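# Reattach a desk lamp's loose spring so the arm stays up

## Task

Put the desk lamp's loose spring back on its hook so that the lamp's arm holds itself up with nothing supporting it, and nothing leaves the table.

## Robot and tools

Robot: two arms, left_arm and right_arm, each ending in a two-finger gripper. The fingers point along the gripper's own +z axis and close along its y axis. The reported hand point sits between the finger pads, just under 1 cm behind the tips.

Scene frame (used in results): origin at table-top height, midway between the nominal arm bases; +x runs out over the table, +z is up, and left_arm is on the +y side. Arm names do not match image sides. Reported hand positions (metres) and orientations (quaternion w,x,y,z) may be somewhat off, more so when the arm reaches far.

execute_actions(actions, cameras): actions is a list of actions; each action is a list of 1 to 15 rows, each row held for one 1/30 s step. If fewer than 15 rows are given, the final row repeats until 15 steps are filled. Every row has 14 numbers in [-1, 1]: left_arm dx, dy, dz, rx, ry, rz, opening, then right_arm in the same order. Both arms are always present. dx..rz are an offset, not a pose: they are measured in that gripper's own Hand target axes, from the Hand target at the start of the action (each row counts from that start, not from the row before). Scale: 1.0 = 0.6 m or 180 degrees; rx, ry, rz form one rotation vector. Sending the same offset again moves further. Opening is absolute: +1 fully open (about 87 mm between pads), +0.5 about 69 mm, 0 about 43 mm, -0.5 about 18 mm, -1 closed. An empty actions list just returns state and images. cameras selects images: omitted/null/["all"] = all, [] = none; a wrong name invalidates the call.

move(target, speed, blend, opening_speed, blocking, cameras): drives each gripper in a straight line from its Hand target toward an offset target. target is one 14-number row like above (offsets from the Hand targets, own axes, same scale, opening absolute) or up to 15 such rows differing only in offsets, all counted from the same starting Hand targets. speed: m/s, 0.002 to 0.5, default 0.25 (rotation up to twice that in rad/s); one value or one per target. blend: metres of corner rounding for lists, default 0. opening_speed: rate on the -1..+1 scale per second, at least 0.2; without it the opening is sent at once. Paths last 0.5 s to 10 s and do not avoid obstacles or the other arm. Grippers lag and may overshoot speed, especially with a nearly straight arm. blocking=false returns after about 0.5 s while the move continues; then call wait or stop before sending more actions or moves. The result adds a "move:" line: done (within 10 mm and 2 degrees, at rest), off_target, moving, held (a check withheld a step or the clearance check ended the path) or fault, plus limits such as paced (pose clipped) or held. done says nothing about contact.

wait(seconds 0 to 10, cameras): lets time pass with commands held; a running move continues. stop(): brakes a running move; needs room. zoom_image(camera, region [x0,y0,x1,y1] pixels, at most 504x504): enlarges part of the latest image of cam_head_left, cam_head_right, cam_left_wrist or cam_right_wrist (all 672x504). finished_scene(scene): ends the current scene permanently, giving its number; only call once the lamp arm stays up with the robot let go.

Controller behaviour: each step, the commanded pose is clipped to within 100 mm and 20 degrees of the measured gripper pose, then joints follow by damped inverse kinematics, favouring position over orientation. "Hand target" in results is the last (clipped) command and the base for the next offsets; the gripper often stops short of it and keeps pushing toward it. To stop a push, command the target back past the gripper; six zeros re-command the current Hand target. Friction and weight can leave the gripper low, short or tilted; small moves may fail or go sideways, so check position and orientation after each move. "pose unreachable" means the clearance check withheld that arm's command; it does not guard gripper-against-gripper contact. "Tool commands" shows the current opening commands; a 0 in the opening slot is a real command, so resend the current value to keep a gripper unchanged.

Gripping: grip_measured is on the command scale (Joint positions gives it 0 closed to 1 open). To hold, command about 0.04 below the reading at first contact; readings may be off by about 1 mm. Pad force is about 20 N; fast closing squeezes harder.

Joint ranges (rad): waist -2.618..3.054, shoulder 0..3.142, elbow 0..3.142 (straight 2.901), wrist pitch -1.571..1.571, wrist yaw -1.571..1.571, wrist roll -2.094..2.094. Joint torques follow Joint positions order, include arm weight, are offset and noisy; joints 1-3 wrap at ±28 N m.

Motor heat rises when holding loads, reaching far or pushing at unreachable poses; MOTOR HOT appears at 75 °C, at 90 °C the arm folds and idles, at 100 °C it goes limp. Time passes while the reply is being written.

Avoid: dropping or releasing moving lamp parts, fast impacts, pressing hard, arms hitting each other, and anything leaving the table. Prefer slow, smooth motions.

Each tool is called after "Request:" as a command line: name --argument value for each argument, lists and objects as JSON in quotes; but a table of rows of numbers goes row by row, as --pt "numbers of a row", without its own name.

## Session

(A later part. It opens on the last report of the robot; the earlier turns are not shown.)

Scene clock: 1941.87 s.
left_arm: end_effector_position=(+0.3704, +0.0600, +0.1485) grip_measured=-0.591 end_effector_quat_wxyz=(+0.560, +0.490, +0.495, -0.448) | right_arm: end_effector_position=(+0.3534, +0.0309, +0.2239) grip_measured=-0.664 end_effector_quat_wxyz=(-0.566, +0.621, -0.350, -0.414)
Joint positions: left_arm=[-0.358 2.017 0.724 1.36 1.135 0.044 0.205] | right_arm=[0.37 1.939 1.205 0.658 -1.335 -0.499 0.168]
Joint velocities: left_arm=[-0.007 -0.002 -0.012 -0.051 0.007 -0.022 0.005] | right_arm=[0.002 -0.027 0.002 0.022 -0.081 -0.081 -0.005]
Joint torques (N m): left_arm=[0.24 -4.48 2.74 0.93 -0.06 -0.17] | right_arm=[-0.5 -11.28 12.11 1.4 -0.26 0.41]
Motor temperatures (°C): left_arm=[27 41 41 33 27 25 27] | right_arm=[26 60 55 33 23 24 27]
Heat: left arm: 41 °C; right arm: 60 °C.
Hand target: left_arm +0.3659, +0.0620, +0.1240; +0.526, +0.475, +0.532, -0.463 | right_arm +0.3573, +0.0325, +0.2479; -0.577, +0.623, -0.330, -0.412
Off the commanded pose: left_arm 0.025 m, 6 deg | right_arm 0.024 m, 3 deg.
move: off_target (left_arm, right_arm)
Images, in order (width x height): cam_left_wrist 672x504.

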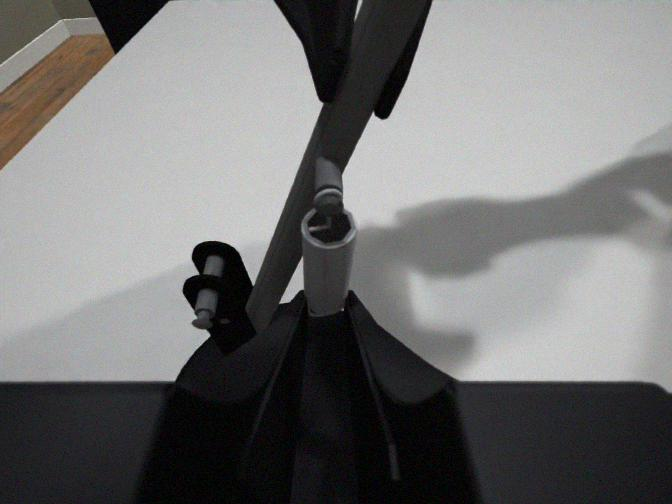

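Request:
zoom_image --camera "cam_left_wrist" --region '[160, 220, 280, 360]'

Scaled by 3.600 from the camera's 672x504 image, which has a finer 960x720 frame.

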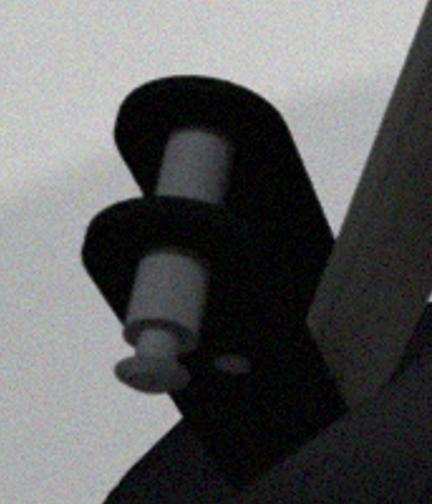

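Request:
move --target '[0, 0.0333, -0.0133, 0, 0, 0.0556, -0.8, 0, 0, 0, 0, 0, 0, -0.69]' --speed 0.03 --cameras '["cam_left_wrist", "cam_head_left"]'

Scene clock: 1991.37 s.
left_arm: end_effector_position=(+0.3784, +0.0658, +0.1475) grip_measured=-0.591 end_effector_quat_wxyz=(+0.588, +0.537, +0.446, -0.409) | right_arm: end_effector_position=(+0.3533, +0.0309, +0.2238) grip_measured=-0.664 end_effector_quat_wxyz=(-0.565, +0.621, -0.350, -0.414)
Joint positions: left_arm=[-0.335 2.036 0.743 1.364 1.187 0.204 0.205] | right_arm=[0.37 1.939 1.205 0.658 -1.335 -0.499 0.168]
Joint velocities: left_arm=[-0.012 -0.002 -0.002 -0.022 0.022 -0.007 0.002] | right_arm=[-0.007 -0.012 -0.002 -0.037 -0.037 0.066 -0.002]
Joint torques (N m): left_arm=[1.68 -4.44 3.88 0.73 -0.19 -0.05] | right_arm=[-0.53 -11.32 12.12 1.4 -0.26 0.41]
Motor temperatures (°C): left_arm=[27 38 39 30 27 25 27] | right_arm=[26 60 57 33 23 24 28]
Heat: left arm: 39 °C; right arm: 60 °C.
Hand target: left_arm +0.3848, +0.0726, +0.1244; +0.565, +0.520, +0.488, -0.416 | right_arm +0.3573, +0.0325, +0.2479; -0.577, +0.623, -0.330, -0.412
Off the commanded pose: left_arm 0.025 m, 6 deg | right_arm 0.024 m, 3 deg.
move: off_target (left_arm, right_arm)
Images, in order (width x height): cam_head_left 672x504, cam_left_wrist 672x504.

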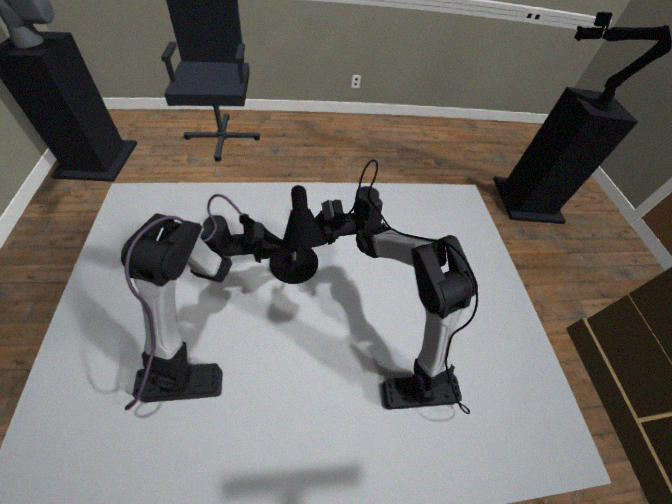

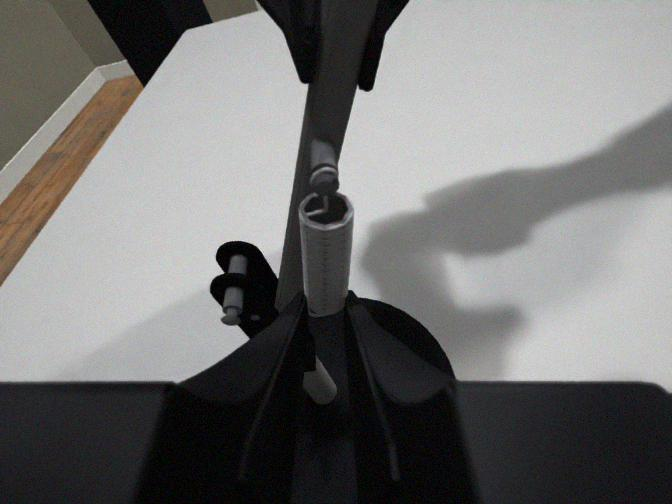

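Request:
zoom_image --camera "cam_left_wrist" --region '[200, 160, 380, 420]'

Scaled by 1.938 from the camera's 672x504 image, which has a finer 960x720 frame.

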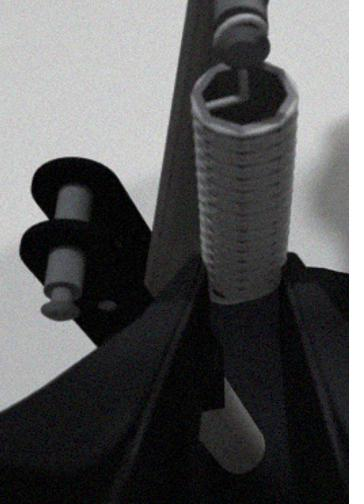

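Request:
zoom_image --camera "cam_head_left" --region '[220, 170, 380, 300]'

Request:
execute_actions --actions '[]' --cameras '["cam_right_wrist", "cam_head_right"]'

Request:
zoom_image --camera "cam_head_right" --region '[220, 170, 380, 300]'

Scaled by 3.150 from the camera's 672x504 image, which has a finer 960x720 frame.

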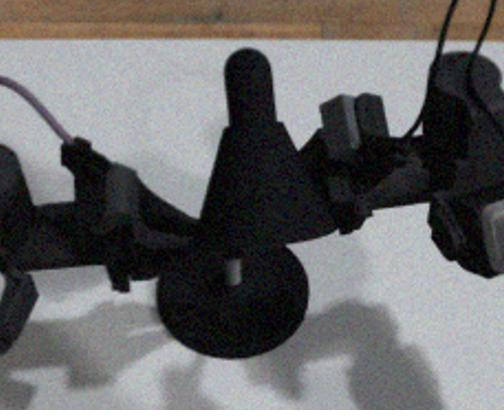

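Scene clock: 2002.50 s.
left_arm: end_effector_position=(+0.3784, +0.0658, +0.1476) grip_measured=-0.591 end_effector_quat_wxyz=(+0.588, +0.537, +0.445, -0.409) | right_arm: end_effector_position=(+0.3533, +0.0309, +0.2238) grip_measured=-0.664 end_effector_quat_wxyz=(-0.565, +0.621, -0.350, -0.414)
Joint positions: left_arm=[-0.335 2.036 0.743 1.364 1.188 0.205 0.205] | right_arm=[0.37 1.939 1.205 0.658 -1.335 -0.499 0.168]
Joint velocities: left_arm=[-0.002 0.007 -0.017 -0.037 0.081 -0.022 0.011] | right_arm=[-0.012 0.007 0.002 0.037 -0.007 -0.051 -0.019]
Joint torques (N m): left_arm=[1.68 -4.45 3.85 0.73 -0.2 -0.06] | right_arm=[-0.5 -11.29 12.11 1.41 -0.26 0.41]
Motor temperatures (°C): left_arm=[27 37 39 30 27 25 28] | right_arm=[26 60 57 33 23 24 28]
Heat: left arm: 39 °C; right arm: 60 °C.
Hand target: left_arm +0.3848, +0.0726, +0.1244; +0.565, +0.520, +0.488, -0.416 | right_arm +0.3573, +0.0325, +0.2479; -0.577, +0.623, -0.330, -0.412
Tool commands: left_gripper/opening=-0.8 right_gripper/opening=-0.69
Off the commanded pose: left_arm 0.025 m, 6 deg | right_arm 0.024 m, 3 deg.
Images, in order (width x height): cam_head_right 672x504, cam_right_wrist 672x504.

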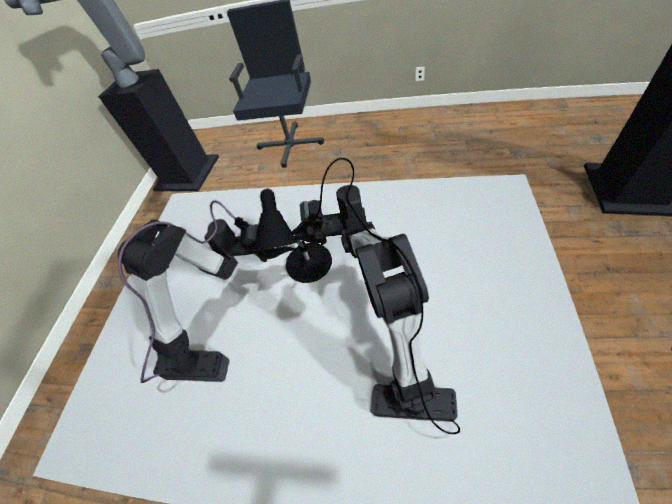

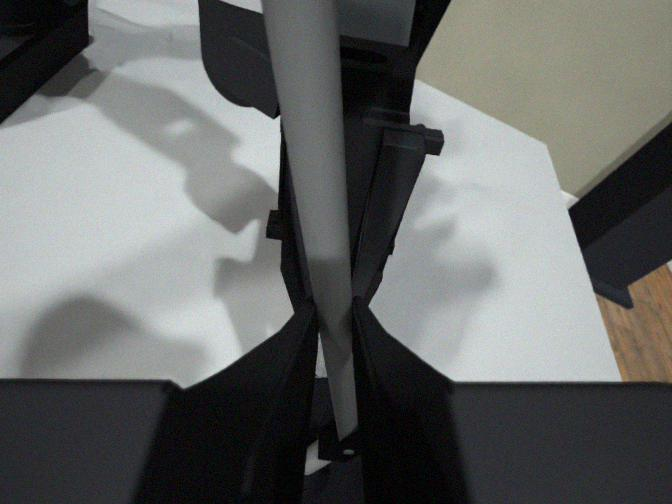

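Scaled by 3.150 from the camera's 672x504 image, which has a finer 960x720 frame.

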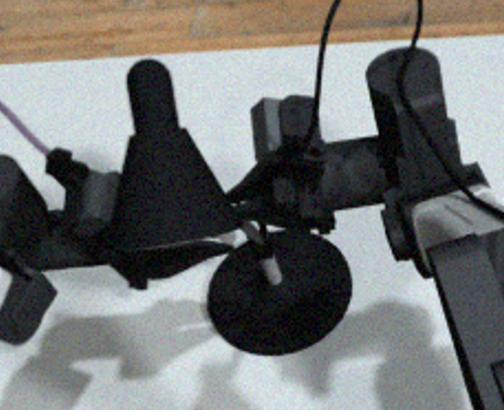

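Request:
execute_actions --actions '[]' --cameras '["cam_left_wrist"]'

Request:
zoom_image --camera "cam_left_wrist" --region '[190, 220, 310, 360]'

Request:
zoom_image --camera "cam_left_wrist" --region '[270, 130, 390, 330]'

Scene clock: 2008.23 s.
left_arm: end_effector_position=(+0.3784, +0.0658, +0.1476) grip_measured=-0.591 end_effector_quat_wxyz=(+0.588, +0.537, +0.445, -0.409) | right_arm: end_effector_position=(+0.3533, +0.0309, +0.2238) grip_measured=-0.664 end_effector_quat_wxyz=(-0.565, +0.621, -0.350, -0.414)
Joint positions: left_arm=[-0.335 2.036 0.743 1.364 1.188 0.205 0.205] | right_arm=[0.37 1.939 1.205 0.658 -1.335 -0.499 0.168]
Joint velocities: left_arm=[-0.002 0.012 0.012 -0.051 -0.007 0.022 -0.002] | right_arm=[0.007 -0.002 -0.007 -0.022 -0.066 0.007 0.005]
Joint torques (N m): left_arm=[1.68 -4.45 3.85 0.73 -0.2 -0.05] | right_arm=[-0.5 -11.3 12.1 1.4 -0.26 0.41]
Motor temperatures (°C): left_arm=[27 37 39 29 27 25 28] | right_arm=[26 60 57 33 23 24 28]
Heat: left arm: 39 °C; right arm: 60 °C.
Hand target: left_arm +0.3847, +0.0726, +0.1244; +0.565, +0.520, +0.488, -0.416 | right_arm +0.3573, +0.0325, +0.2479; -0.577, +0.623, -0.330, -0.412
Tool commands: left_gripper/opening=-0.8 right_gripper/opening=-0.69
Off the commanded pose: left_arm 0.025 m, 6 deg | right_arm 0.024 m, 3 deg.
Images, in order (width x height): cam_left_wrist 672x504.

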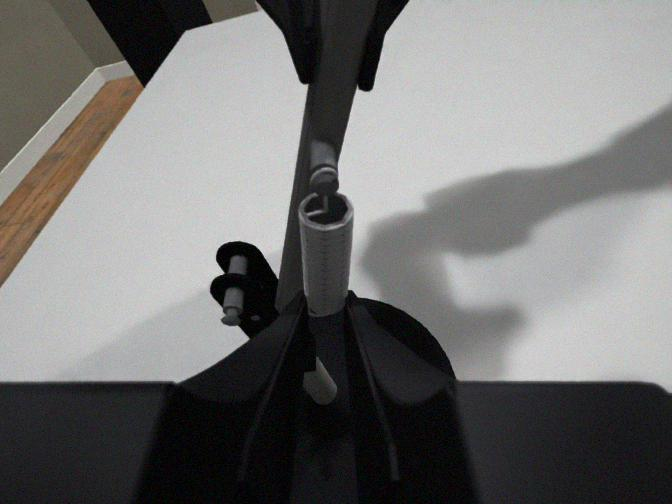

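Scaled by 3.600 from the camera's 672x504 image, which has a finer 960x720 frame.

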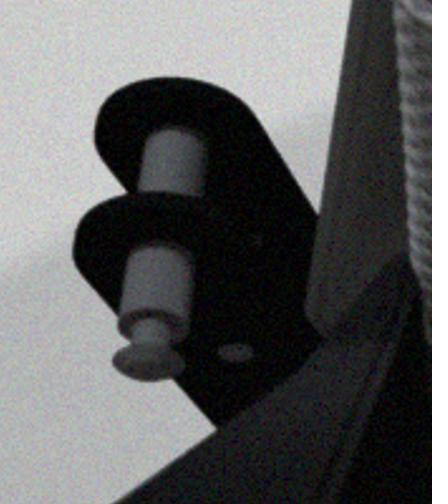

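Scaled by 2.520 from the camera's 672x504 image, which has a finer 960x720 frame.

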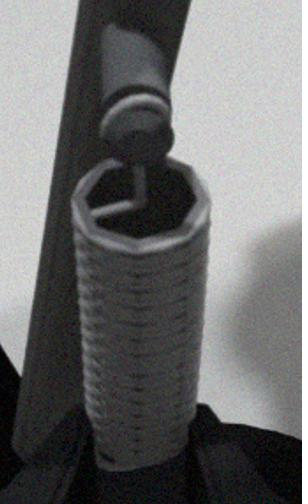

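Request:
move --target '[0.0017, 0.0162, -0.022, 0, 0, 0.0444, -0.8, 0, 0, 0, 0, 0, 0, -0.69]' --speed 0.03 --cameras '["cam_left_wrist"]'

Request:
zoom_image --camera "cam_left_wrist" --region '[200, 220, 380, 400]'

Scene clock: 2065.97 s.
left_arm: end_effector_position=(+0.3837, +0.0764, +0.1490) grip_measured=-0.591 end_effector_quat_wxyz=(+0.612, +0.573, +0.400, -0.371) | right_arm: end_effector_position=(+0.3533, +0.0309, +0.2238) grip_measured=-0.664 end_effector_quat_wxyz=(-0.565, +0.621, -0.350, -0.414)
Joint positions: left_arm=[-0.303 2.036 0.743 1.365 1.24 0.348 0.205] | right_arm=[0.37 1.939 1.205 0.658 -1.335 -0.499 0.168]
Joint velocities: left_arm=[-0.017 0.002 -0.017 0.037 -0.037 -0.051 0.014] | right_arm=[-0.017 0.037 -0.007 0.037 0.037 -0.007 0.002]
Joint torques (N m): left_arm=[2.47 -4.53 3.29 0.7 -0.3 -0.06] | right_arm=[-0.51 -11.3 12.12 1.4 -0.26 0.41]
Motor temperatures (°C): left_arm=[27 35 38 28 27 25 28] | right_arm=[26 60 58 33 23 24 28]
Heat: left arm: 38 °C; right arm: 60 °C.
Hand target: left_arm +0.3927, +0.0871, +0.1254; +0.592, +0.552, +0.451, -0.375 | right_arm +0.3573, +0.0325, +0.2479; -0.577, +0.623, -0.330, -0.412
Off the commanded pose: left_arm 0.027 m, 7 deg | right_arm 0.024 m, 3 deg.
move: off_target (left_arm, right_arm)
Images, in order (width x height): cam_left_wrist 672x504.

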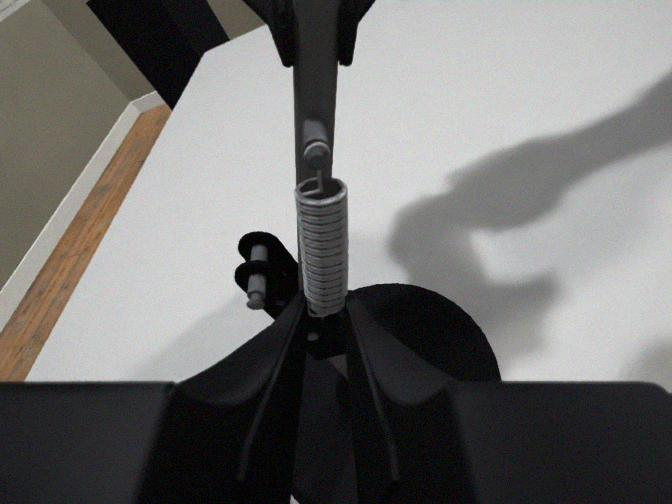

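Scaled by 2.800 from the camera's 672x504 image, which has a finer 960x720 frame.

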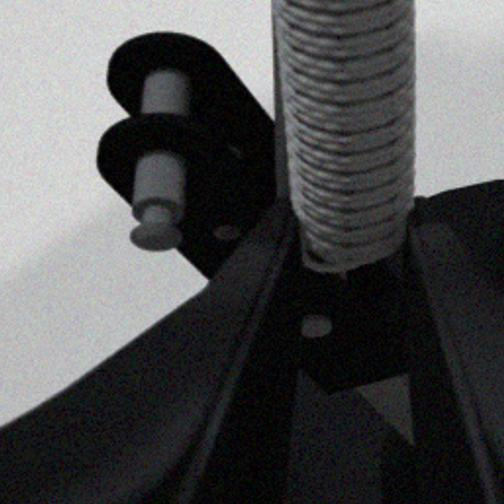

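Request:
zoom_image --camera "cam_left_wrist" --region '[280, 270, 370, 350]'

Scaled by 5.600 from the camera's 672x504 image, which has a finer 960x720 frame.

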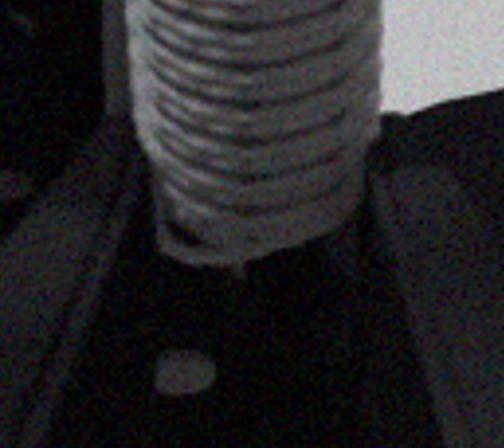

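Request:
move --target '[0.0043, 0.0229, -0.0122, 0, 0, 0.0556, -0.8, 0, 0, 0, 0, 0, 0, -0.69]' --speed 0.03 --cameras '["cam_left_wrist"]'

Request:
zoom_image --camera "cam_left_wrist" --region '[220, 220, 400, 400]'

Scene clock: 2089.80 s.
left_arm: end_effector_position=(+0.3898, +0.0828, +0.1500) grip_measured=-0.592 end_effector_quat_wxyz=(+0.637, +0.610, +0.343, -0.322) | right_arm: end_effector_position=(+0.3533, +0.0309, +0.2238) grip_measured=-0.664 end_effector_quat_wxyz=(-0.565, +0.621, -0.350, -0.414)
Joint positions: left_arm=[-0.281 2.046 0.75 1.366 1.282 0.524 0.204] | right_arm=[0.37 1.939 1.205 0.658 -1.335 -0.499 0.168]
Joint velocities: left_arm=[-0.032 -0.017 -0.002 0.022 -0.007 -0.066 -0.008] | right_arm=[0.022 -0.027 -0.007 0.007 0.066 -0.007 0.002]
Joint torques (N m): left_arm=[3.17 -4.38 3.96 0.63 -0.42 -0.09] | right_arm=[-0.51 -11.3 12.11 1.4 -0.26 0.41]
Motor temperatures (°C): left_arm=[27 35 38 28 27 25 28] | right_arm=[26 60 59 34 23 24 28]
Heat: left arm: 38 °C; right arm: 60 °C.
Hand target: left_arm +0.4055, +0.0961, +0.1275; +0.623, +0.590, +0.401, -0.322 | right_arm +0.3573, +0.0325, +0.2479; -0.577, +0.623, -0.330, -0.412
Off the commanded pose: left_arm 0.031 m, 7 deg | right_arm 0.024 m, 3 deg.
move: off_target (left_arm, right_arm)
Images, in order (width x height): cam_left_wrist 672x504.

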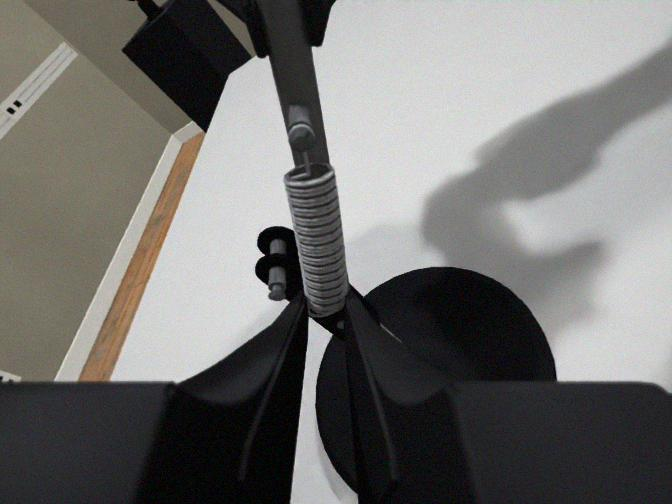

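Scaled by 2.800 from the camera's 672x504 image, which has a finer 960x720 frame.

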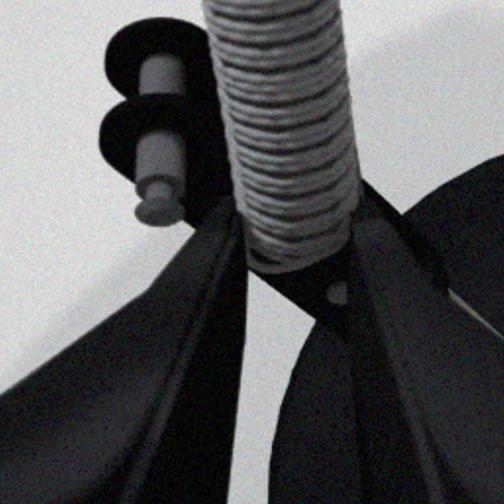

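Request:
zoom_image --camera "cam_left_wrist" --region '[290, 280, 360, 340]'

Scaled by 7.200 from the camera's 672x504 image, which has a finer 960x720 frame.

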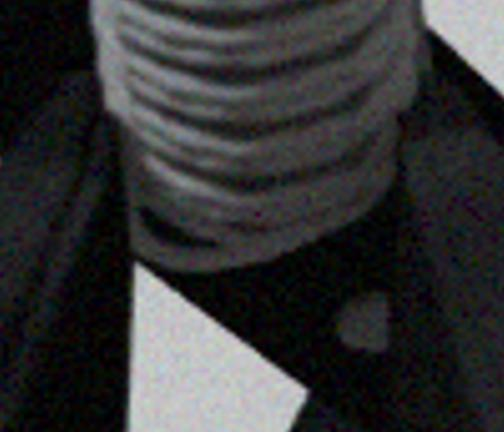

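Request:
execute_actions --actions '[]' --cameras '["cam_head_right", "cam_head_left"]'

Request:
zoom_image --camera "cam_head_right" --region '[250, 210, 330, 270]'

Request:
zoom_image --camera "cam_head_left" --region '[250, 220, 330, 280]'

Scene clock: 2170.77 s.
left_arm: end_effector_position=(+0.3898, +0.0828, +0.1502) grip_measured=-0.592 end_effector_quat_wxyz=(+0.637, +0.611, +0.342, -0.322) | right_arm: end_effector_position=(+0.3533, +0.0309, +0.2238) grip_measured=-0.664 end_effector_quat_wxyz=(-0.565, +0.621, -0.350, -0.414)
Joint positions: left_arm=[-0.281 2.046 0.751 1.366 1.283 0.525 0.204] | right_arm=[0.37 1.939 1.205 0.658 -1.335 -0.499 0.168]
Joint velocities: left_arm=[-0.007 -0.012 -0.012 0.051 -0.051 -0.007 -0.023] | right_arm=[-0.012 -0.007 -0.007 0.037 0.051 -0.037 -0.005]
Joint torques (N m): left_arm=[3.15 -4.41 3.9 0.63 -0.43 -0.1] | right_arm=[-0.51 -11.29 12.12 1.4 -0.26 0.41]
Motor temperatures (°C): left_arm=[27 34 37 26 27 25 29] | right_arm=[26 60 61 34 23 24 28]
Heat: left arm: 37 °C; right arm: 61 °C.
Hand target: left_arm +0.4055, +0.0961, +0.1275; +0.623, +0.590, +0.401, -0.322 | right_arm +0.3573, +0.0325, +0.2479; -0.577, +0.623, -0.330, -0.412
Tool commands: left_gripper/opening=-0.8 right_gripper/opening=-0.69
Off the commanded pose: left_arm 0.031 m, 7 deg | right_arm 0.024 m, 3 deg.
Images, in order (width x height): cam_head_left 672x504, cam_head_right 672x504.

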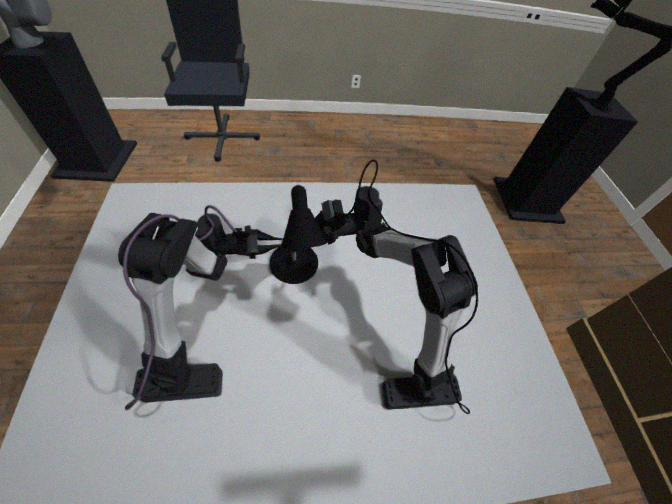

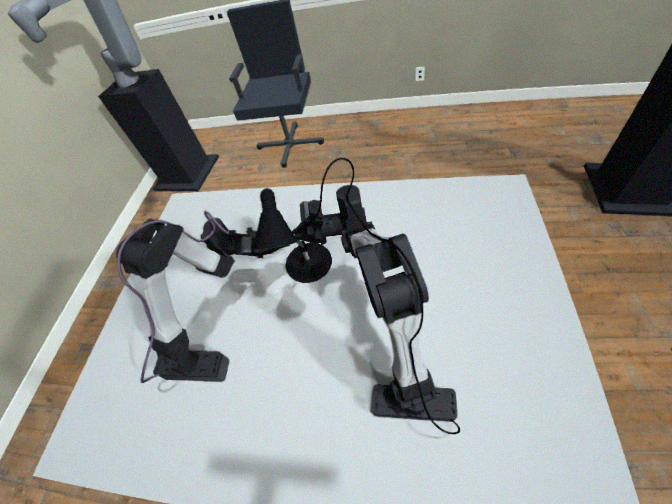

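Scaled by 6.300 from the camera's 672x504 image, which has a finer 960x720 frame.

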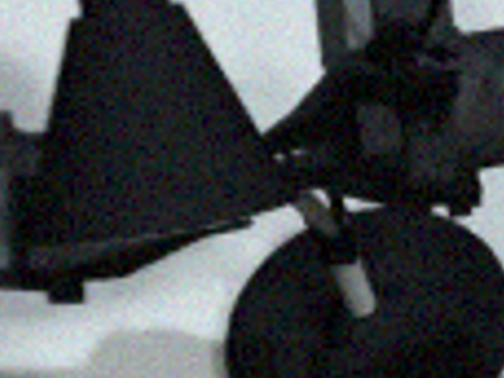

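Scaled by 6.300 from the camera's 672x504 image, which has a finer 960x720 frame.

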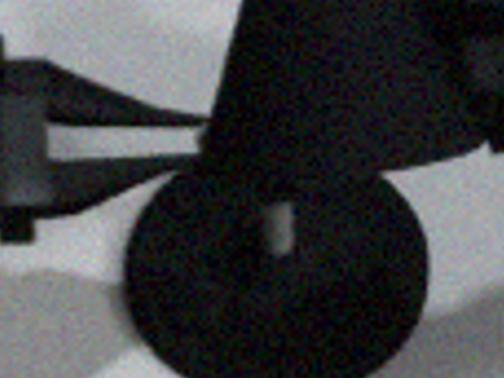

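Request:
move --target '[0.0102, 0.0206, -0.0014, 0, 0, 0.0306, -0.8, 0, 0, 0, 0, 0, 0, -0.69]' --speed 0.03 --cameras '["cam_left_wrist"]'

Request:
zoom_image --camera "cam_left_wrist" --region '[240, 220, 400, 380]'

Scene clock: 2226.17 s.
left_arm: end_effector_position=(+0.3980, +0.0836, +0.1508) grip_measured=-0.593 end_effector_quat_wxyz=(+0.650, +0.630, +0.305, -0.297) | right_arm: end_effector_position=(+0.3544, +0.0310, +0.2245) grip_measured=-0.664 end_effector_quat_wxyz=(-0.566, +0.620, -0.352, -0.413)
Joint positions: left_arm=[-0.272 2.074 0.785 1.367 1.313 0.616 0.203] | right_arm=[0.37 1.939 1.207 0.658 -1.331 -0.496 0.168]
Joint velocities: left_arm=[0.007 0.017 0.002 -0.022 -0.022 -0.007 0.011] | right_arm=[0.012 0.002 -0.007 0.022 -0.007 -0.037 0.002]
Joint torques (N m): left_arm=[3.52 -4.51 4.21 0.53 -0.62 -0.1] | right_arm=[-0.51 -11.28 11.95 1.41 -0.31 0.36]
Motor temperatures (°C): left_arm=[28 34 37 26 27 25 29] | right_arm=[26 60 62 34 23 24 28]
Heat: left arm: 37 °C; right arm: 62 °C.
Hand target: left_arm +0.4190, +0.0987, +0.1279; +0.637, +0.608, +0.372, -0.292 | right_arm +0.3573, +0.0325, +0.2480; -0.577, +0.623, -0.330, -0.412
Off the commanded pose: left_arm 0.034 m, 8 deg | right_arm 0.024 m, 3 deg.
move: off_target (left_arm, right_arm)
Images, in order (width x height): cam_left_wrist 672x504.

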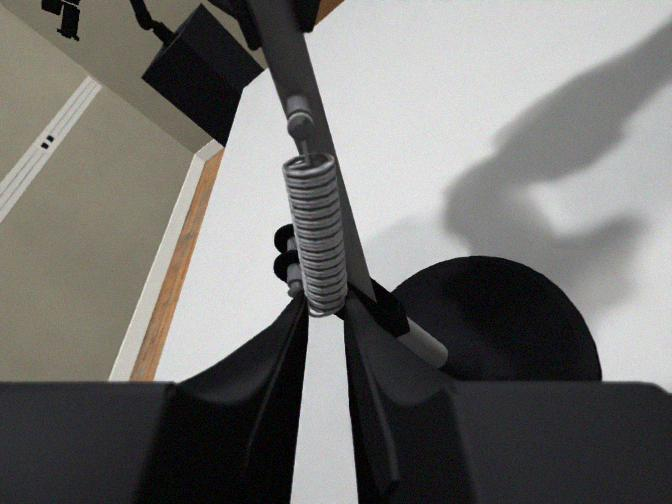

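Scaled by 3.150 from the camera's 672x504 image, which has a finer 960x720 frame.

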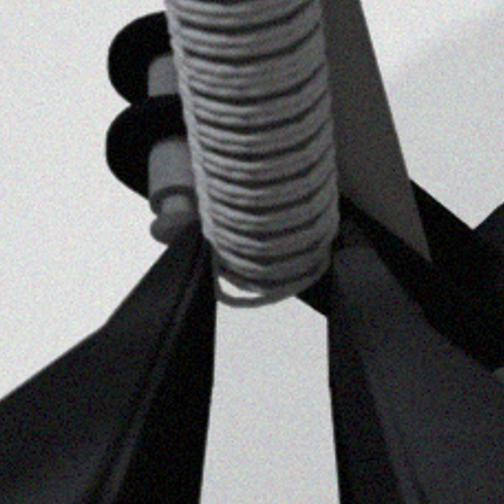

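Request:
zoom_image --camera "cam_left_wrist" --region '[290, 275, 360, 335]'

Scaled by 7.200 from the camera's 672x504 image, which has a finer 960x720 frame.

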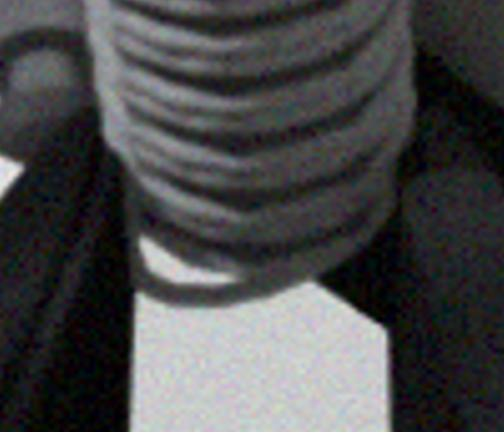

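Request:
move --target '[0.0102, 0.0225, -0.0005, -0.0308, 0.0207, 0.0306, -0.8, 0, 0, 0, 0, 0, 0, -0.69]' --speed 0.03 --cameras '["cam_left_wrist"]'

Request:
zoom_image --camera "cam_left_wrist" --region '[250, 220, 400, 350]'

Scene clock: 2260.03 s.
left_arm: end_effector_position=(+0.4105, +0.0874, +0.1543) grip_measured=-0.593 end_effector_quat_wxyz=(+0.676, +0.629, +0.299, -0.242) | right_arm: end_effector_position=(+0.3561, +0.0312, +0.2253) grip_measured=-0.664 end_effector_quat_wxyz=(-0.567, +0.618, -0.356, -0.411)
Joint positions: left_arm=[-0.272 2.074 0.768 1.4 1.236 0.695 0.203] | right_arm=[0.37 1.939 1.21 0.657 -1.322 -0.491 0.168]
Joint velocities: left_arm=[0.002 -0.012 0.002 0.051 0.007 0.022 -0.005] | right_arm=[-0.012 0.022 -0.012 -0.007 0.037 0.022 0.002]
Joint torques (N m): left_arm=[2.07 -4.92 2.96 0.71 -1.08 -0.09] | right_arm=[-0.51 -11.19 11.7 1.42 -0.4 0.35]
Motor temperatures (°C): left_arm=[28 35 37 26 28 25 29] | right_arm=[26 59 68 34 23 24 28]
Heat: left arm: 37 °C; right arm: 68 °C.
Hand target: left_arm +0.4335, +0.1005, +0.1306; +0.667, +0.603, +0.377, -0.223 | right_arm +0.3573, +0.0325, +0.2480; -0.577, +0.623, -0.330, -0.412
Off the commanded pose: left_arm 0.036 m, 10 deg | right_arm 0.023 m, 3 deg.
move: off_target (left_arm, right_arm)
Images, in order (width x height): cam_left_wrist 672x504.

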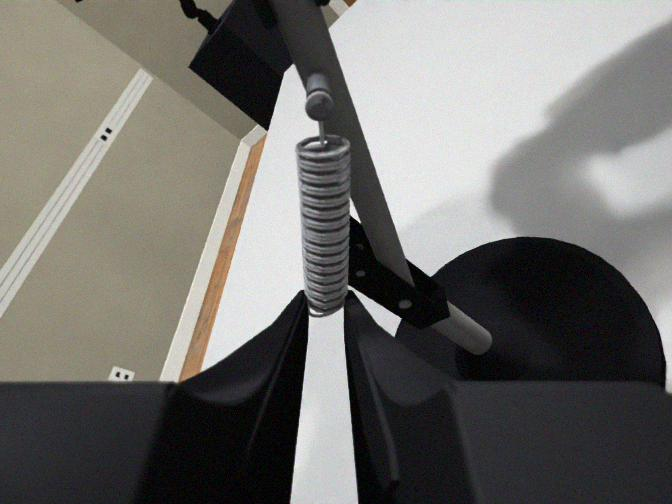

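Scaled by 3.360 from the camera's 672x504 image, which has a finer 960x720 frame.

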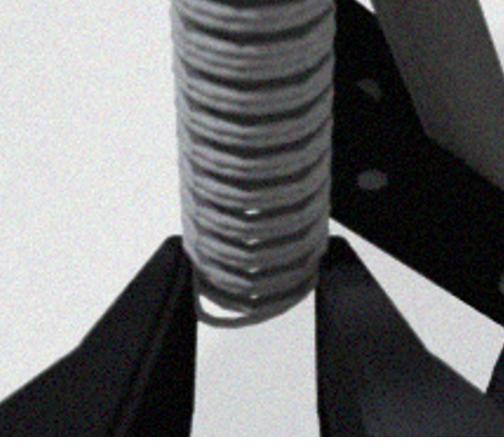

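Request:
move --target '[0, 0, 0, 0, 0, 0, -0.8, 0.0149, 0.0075, 0, 0, 0, 0, -0.69]' --speed 0.03 --cameras '["cam_left_wrist"]'

Scene clock: 2270.33 s.
left_arm: end_effector_position=(+0.4093, +0.0882, +0.1540) grip_measured=-0.593 end_effector_quat_wxyz=(+0.678, +0.628, +0.298, -0.238) | right_arm: end_effector_position=(+0.3563, +0.0316, +0.2247) grip_measured=-0.664 end_effector_quat_wxyz=(-0.569, +0.619, -0.350, -0.412)
Joint positions: left_arm=[-0.272 2.074 0.758 1.415 1.23 0.696 0.203] | right_arm=[0.369 1.948 1.21 0.684 -1.33 -0.481 0.168]
Joint velocities: left_arm=[-0.007 -0.002 0.017 -0.051 -0.037 -0.022 0.002] | right_arm=[-0.012 0.002 0.002 -0.007 -0.037 -0.051 -0.002]
Joint torques (N m): left_arm=[2.09 -4.77 3.6 0.61 -1.04 -0.12] | right_arm=[-0.49 -10.39 9.74 1.52 -0.3 0.21]
Motor temperatures (°C): left_arm=[28 35 37 26 28 25 29] | right_arm=[26 59 66 34 23 24 28]
Heat: left arm: 37 °C; right arm: 66 °C.
Hand target: left_arm +0.4335, +0.1005, +0.1306; +0.667, +0.603, +0.377, -0.223 | right_arm +0.3572, +0.0324, +0.2380; -0.577, +0.623, -0.330, -0.412
Off the commanded pose: left_arm 0.036 m, 10 deg | right_arm 0.013 m, 3 deg.
move: off_target (left_arm, right_arm)
Images, in order (width x height): cam_left_wrist 672x504.

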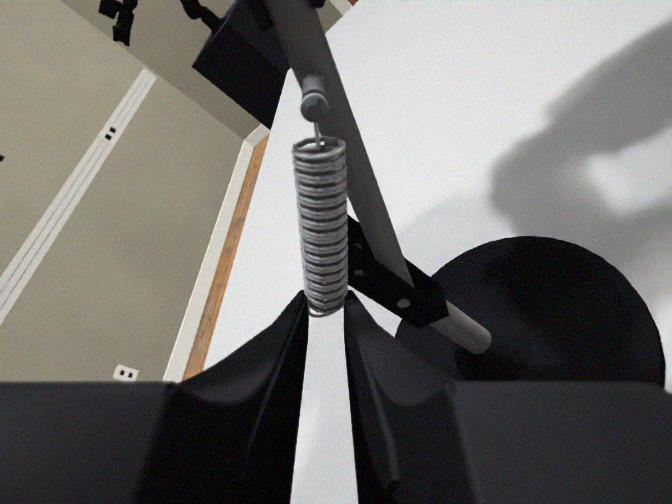

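Request:
move --target '[-0.0014, -0.0028, 0.0199, 0, 0, 0, -0.8, 0.0119, 0.006, 0, 0, 0, 0, -0.69]' --speed 0.03 --cameras '["cam_left_wrist"]'

Request:
zoom_image --camera "cam_left_wrist" --region '[250, 220, 400, 350]'

Scene clock: 2278.07 s.
left_arm: end_effector_position=(+0.4102, +0.0793, +0.1545) grip_measured=-0.593 end_effector_quat_wxyz=(+0.681, +0.625, +0.300, -0.234) | right_arm: end_effector_position=(+0.3563, +0.0317, +0.2245) grip_measured=-0.664 end_effector_quat_wxyz=(-0.570, +0.621, -0.343, -0.414)
Joint positions: left_arm=[-0.299 2.08 0.763 1.421 1.191 0.696 0.203] | right_arm=[0.368 1.959 1.21 0.723 -1.344 -0.464 0.168]
Joint velocities: left_arm=[-0.002 0.007 -0.007 -0.007 -0.022 -0.081 0.011] | right_arm=[-0.007 0.027 -0.007 0.007 -0.007 0.022 -0.019]
Joint torques (N m): left_arm=[1.57 -4.45 4.44 0.53 -0.98 -0.13] | right_arm=[-0.28 -10 8.09 1.51 -0.14 0.13]
Motor temperatures (°C): left_arm=[28 35 37 26 29 25 29] | right_arm=[26 60 65 34 23 24 28]
Heat: left arm: 37 °C; right arm: 65 °C.
Hand target: left_arm +0.4347, +0.0885, +0.1299; +0.667, +0.603, +0.377, -0.223 | right_arm +0.3570, +0.0325, +0.2300; -0.577, +0.623, -0.330, -0.412
Off the commanded pose: left_arm 0.036 m, 9 deg | right_arm 0.006 m, 2 deg.
move: off_target (left_arm)
Images, in order (width x height): cam_left_wrist 672x504.

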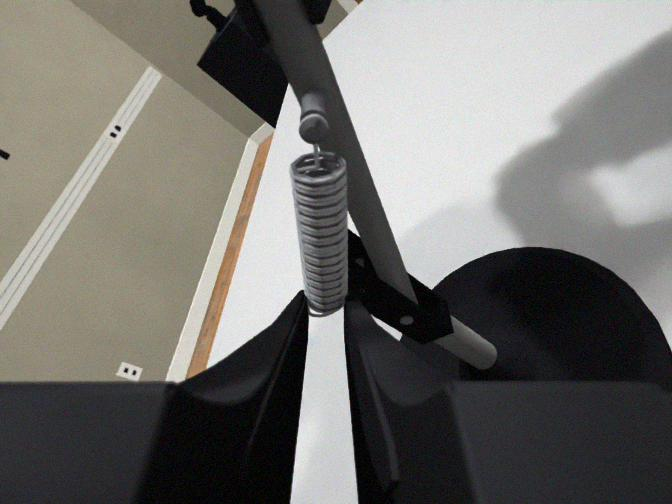

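Scaled by 3.360 from the camera's 672x504 image, which has a finer 960x720 frame.

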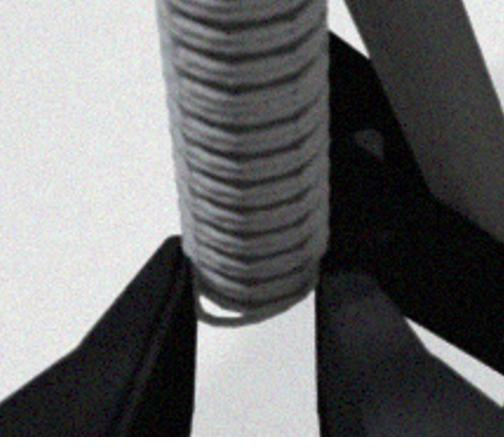

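Request:
move --target '[-0.0009, -0.0025, 0.0132, 0, 0, 0, -0.8, 0, 0, 0, 0, 0, 0, -0.69]' --speed 0.03 --cameras '["cam_left_wrist"]'

Request:
zoom_image --camera "cam_left_wrist" --region '[250, 220, 400, 350]'

Scene clock: 2287.40 s.
left_arm: end_effector_position=(+0.4114, +0.0725, +0.1552) grip_measured=-0.593 end_effector_quat_wxyz=(+0.684, +0.624, +0.300, -0.232) | right_arm: end_effector_position=(+0.3563, +0.0317, +0.2245) grip_measured=-0.664 end_effector_quat_wxyz=(-0.570, +0.621, -0.343, -0.415)
Joint positions: left_arm=[-0.318 2.087 0.773 1.422 1.168 0.696 0.203] | right_arm=[0.368 1.96 1.21 0.725 -1.344 -0.462 0.168]
Joint velocities: left_arm=[0.022 -0.017 -0.007 -0.022 -0.007 0.007 0.002] | right_arm=[0.017 0.007 0.002 0.007 0.037 -0.007 -0.005]
Joint torques (N m): left_arm=[1.28 -4.48 4.53 0.5 -0.97 -0.13] | right_arm=[-0.27 -10 8.03 1.51 -0.13 0.11]
Motor temperatures (°C): left_arm=[27 35 37 26 29 25 29] | right_arm=[26 60 63 34 23 24 28]
Heat: left arm: 37 °C; right arm: 63 °C.
Hand target: left_arm +0.4351, +0.0804, +0.1293; +0.667, +0.603, +0.377, -0.223 | right_arm +0.3570, +0.0325, +0.2300; -0.577, +0.623, -0.330, -0.412
Off the commanded pose: left_arm 0.036 m, 9 deg | right_arm 0.006 m, 2 deg.
move: off_target (left_arm)
Images, in order (width x height): cam_left_wrist 672x504.

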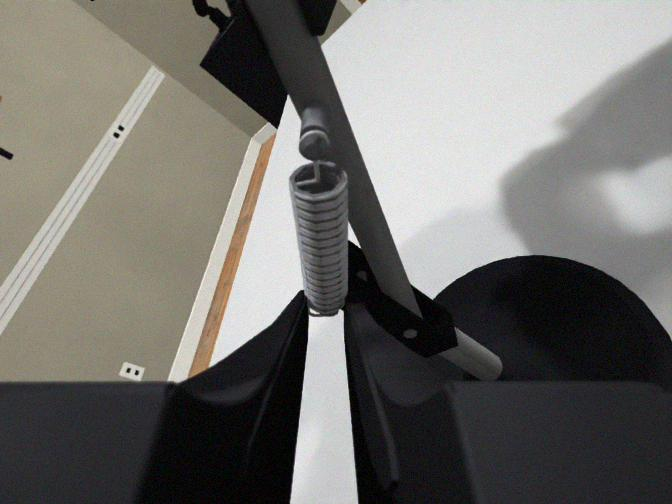

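Scaled by 3.360 from the camera's 672x504 image, which has a finer 960x720 frame.

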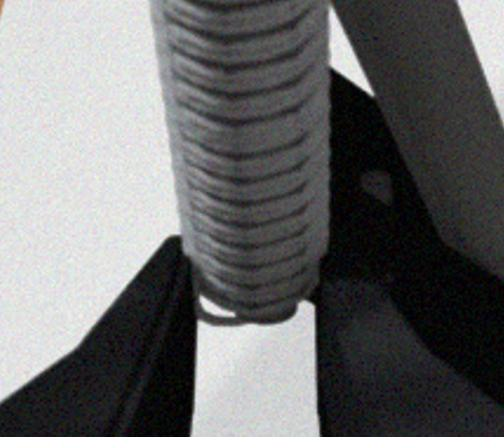

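Request:
zoom_image --camera "cam_left_wrist" --region '[295, 280, 355, 330]'

Scaled by 8.400 from the camera's 672x504 image, which has a finer 960x720 frame.

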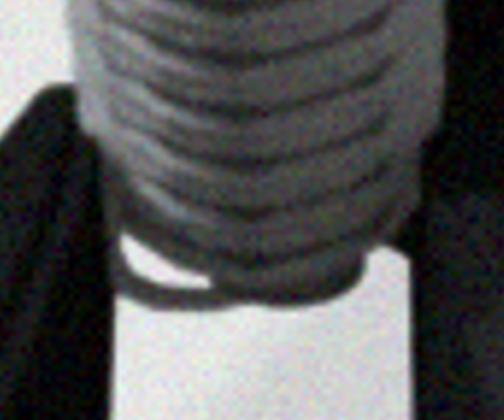

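Request:
move --target '[-0.0003, -0.0045, 0.005, 0, 0, 0, -0.8, 0, 0, 0, 0, 0, 0, -0.69]' --speed 0.02 --cameras '["cam_left_wrist"]'

Request:
zoom_image --camera "cam_left_wrist" --region '[295, 280, 355, 330]'

Scene clock: 2311.93 s.
left_arm: end_effector_position=(+0.4114, +0.0702, +0.1540) grip_measured=-0.593 end_effector_quat_wxyz=(+0.684, +0.622, +0.302, -0.232) | right_arm: end_effector_position=(+0.3563, +0.0317, +0.2245) grip_measured=-0.664 end_effector_quat_wxyz=(-0.570, +0.621, -0.343, -0.415)
Joint positions: left_arm=[-0.326 2.09 0.773 1.422 1.155 0.696 0.203] | right_arm=[0.368 1.96 1.21 0.725 -1.344 -0.462 0.168]
Joint velocities: left_arm=[0.002 0.007 -0.017 -0.007 -0.022 -0.007 -0.008] | right_arm=[0.002 -0.002 0.007 -0.007 -0.007 -0.037 -0.005]
Joint torques (N m): left_arm=[0.99 -4.41 4.45 0.54 -0.96 -0.11] | right_arm=[-0.28 -9.99 8.05 1.51 -0.13 0.11]
Motor temperatures (°C): left_arm=[27 34 37 25 29 25 29] | right_arm=[26 59 59 34 23 24 28]
Heat: left arm: 37 °C; right arm: 59 °C.
Hand target: left_arm +0.4338, +0.0769, +0.1278; +0.667, +0.603, +0.377, -0.223 | right_arm +0.3570, +0.0325, +0.2300; -0.577, +0.623, -0.330, -0.412
Off the commanded pose: left_arm 0.035 m, 9 deg | right_arm 0.006 m, 2 deg.
move: off_target (left_arm)
Images, in order (width x height): cam_left_wrist 672x504.

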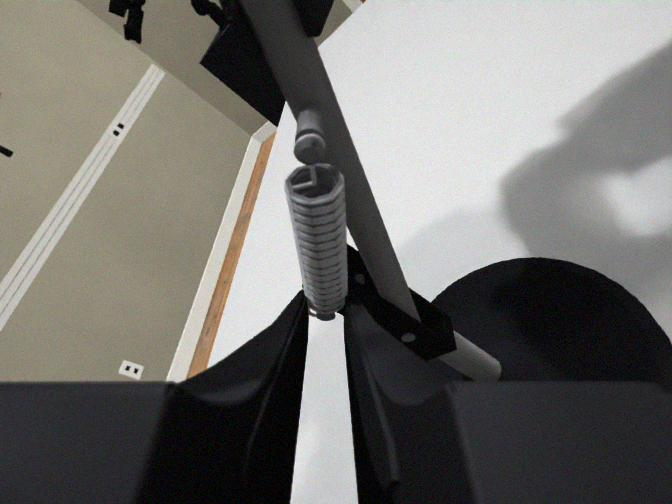

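Scaled by 8.400 from the camera's 672x504 image, which has a finer 960x720 frame.

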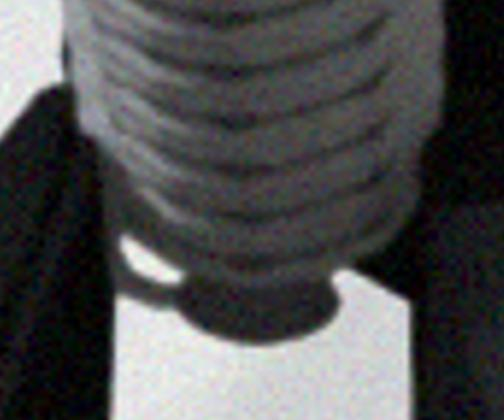

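Request:
move --target '[-0.0293, -0.0015, -0.004, 0, 0, 0, -0.8, 0, 0, 0, 0, 0, 0, -0.69]' --speed 0.02 --cameras '["cam_left_wrist"]'

Request:
zoom_image --camera "cam_left_wrist" --region '[295, 280, 355, 330]'

Scene clock: 2332.93 s.
left_arm: end_effector_position=(+0.4086, +0.0690, +0.1569) grip_measured=-0.593 end_effector_quat_wxyz=(+0.685, +0.619, +0.311, -0.228) | right_arm: end_effector_position=(+0.3563, +0.0317, +0.2245) grip_measured=-0.664 end_effector_quat_wxyz=(-0.570, +0.621, -0.343, -0.415)
Joint positions: left_arm=[-0.337 2.064 0.752 1.409 1.126 0.696 0.203] | right_arm=[0.368 1.96 1.21 0.725 -1.344 -0.462 0.168]
Joint velocities: left_arm=[-0.002 0.002 -0.027 -0.051 -0.007 0.007 0.014] | right_arm=[0.002 -0.032 -0.007 -0.081 0.007 -0.022 0.002]
Joint torques (N m): left_arm=[0.72 -7.25 3.07 0.53 -0.79 -0.19] | right_arm=[-0.28 -10 8.03 1.51 -0.13 0.11]
Motor temperatures (°C): left_arm=[27 35 37 25 29 25 29] | right_arm=[26 59 58 34 23 24 28]
Heat: left arm: 37 °C; right arm: 59 °C.
Hand target: left_arm +0.4217, +0.0761, +0.1407; +0.667, +0.603, +0.377, -0.223 | right_arm +0.3570, +0.0325, +0.2300; -0.577, +0.623, -0.330, -0.412
Off the commanded pose: left_arm 0.022 m, 8 deg | right_arm 0.006 m, 2 deg.
move: off_target (left_arm)
Images, in order (width x height): cam_left_wrist 672x504.

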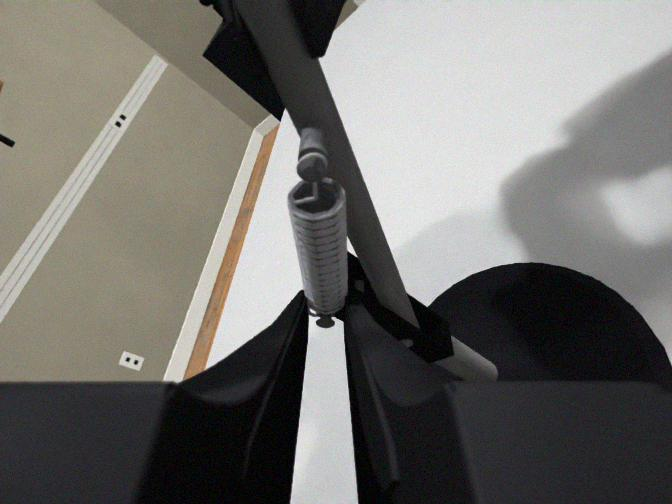

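Scaled by 8.400 from the camera's 672x504 image, which has a finer 960x720 frame.

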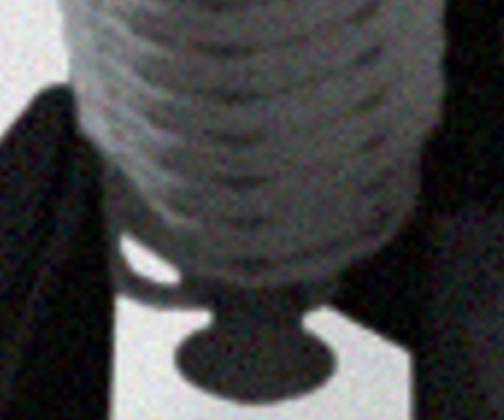

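Request:
move --target '[-0.026, -0.0005, -0.003, 0, 0, 0, -0.8, 0, 0, 0, 0, 0, 0, -0.69]' --speed 0.02 --cameras '["cam_left_wrist"]'

Request:
zoom_image --camera "cam_left_wrist" --region '[295, 280, 355, 330]'

Scene clock: 2355.80 s.
left_arm: end_effector_position=(+0.4080, +0.0702, +0.1578) grip_measured=-0.594 end_effector_quat_wxyz=(+0.676, +0.609, +0.348, -0.227) | right_arm: end_effector_position=(+0.3563, +0.0317, +0.2244) grip_measured=-0.664 end_effector_quat_wxyz=(-0.570, +0.621, -0.343, -0.415)
Joint positions: left_arm=[-0.35 2.003 0.725 1.312 1.064 0.698 0.203] | right_arm=[0.368 1.96 1.21 0.725 -1.344 -0.461 0.168]
Joint velocities: left_arm=[0.017 -0.012 0.002 -0.022 0.007 -0.022 -0.005] | right_arm=[-0.007 -0.012 -0.017 0.051 0.007 -0.022 -0.015]
Joint torques (N m): left_arm=[0.49 -8.14 3.07 1 -0.35 -0.13] | right_arm=[-0.27 -9.99 8.03 1.51 -0.13 0.11]
Motor temperatures (°C): left_arm=[27 36 36 25 29 25 29] | right_arm=[26 59 57 35 23 24 28]
Heat: left arm: 36 °C; right arm: 59 °C.
Hand target: left_arm +0.4115, +0.0750, +0.1528; +0.667, +0.603, +0.377, -0.223 | right_arm +0.3570, +0.0325, +0.2299; -0.577, +0.623, -0.330, -0.413
Off the commanded pose: left_arm 0.008 m, 4 deg | right_arm 0.006 m, 2 deg.
move: off_target (left_arm)
Images, in order (width x height): cam_left_wrist 672x504.

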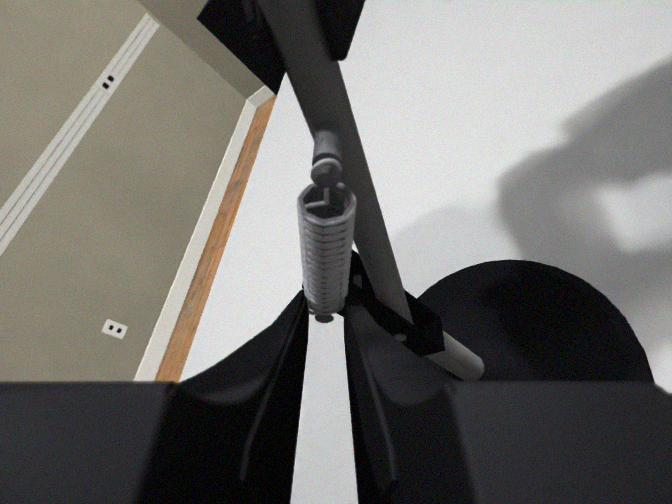

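Scaled by 8.400 from the camera's 672x504 image, which has a finer 960x720 frame.

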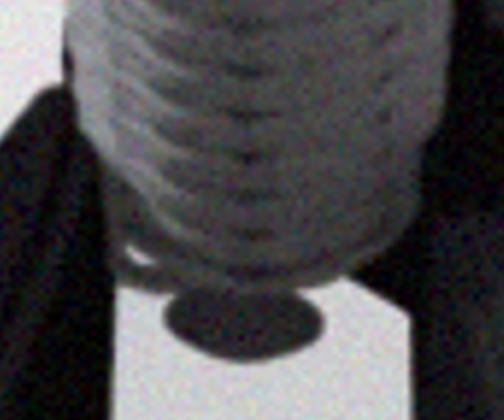

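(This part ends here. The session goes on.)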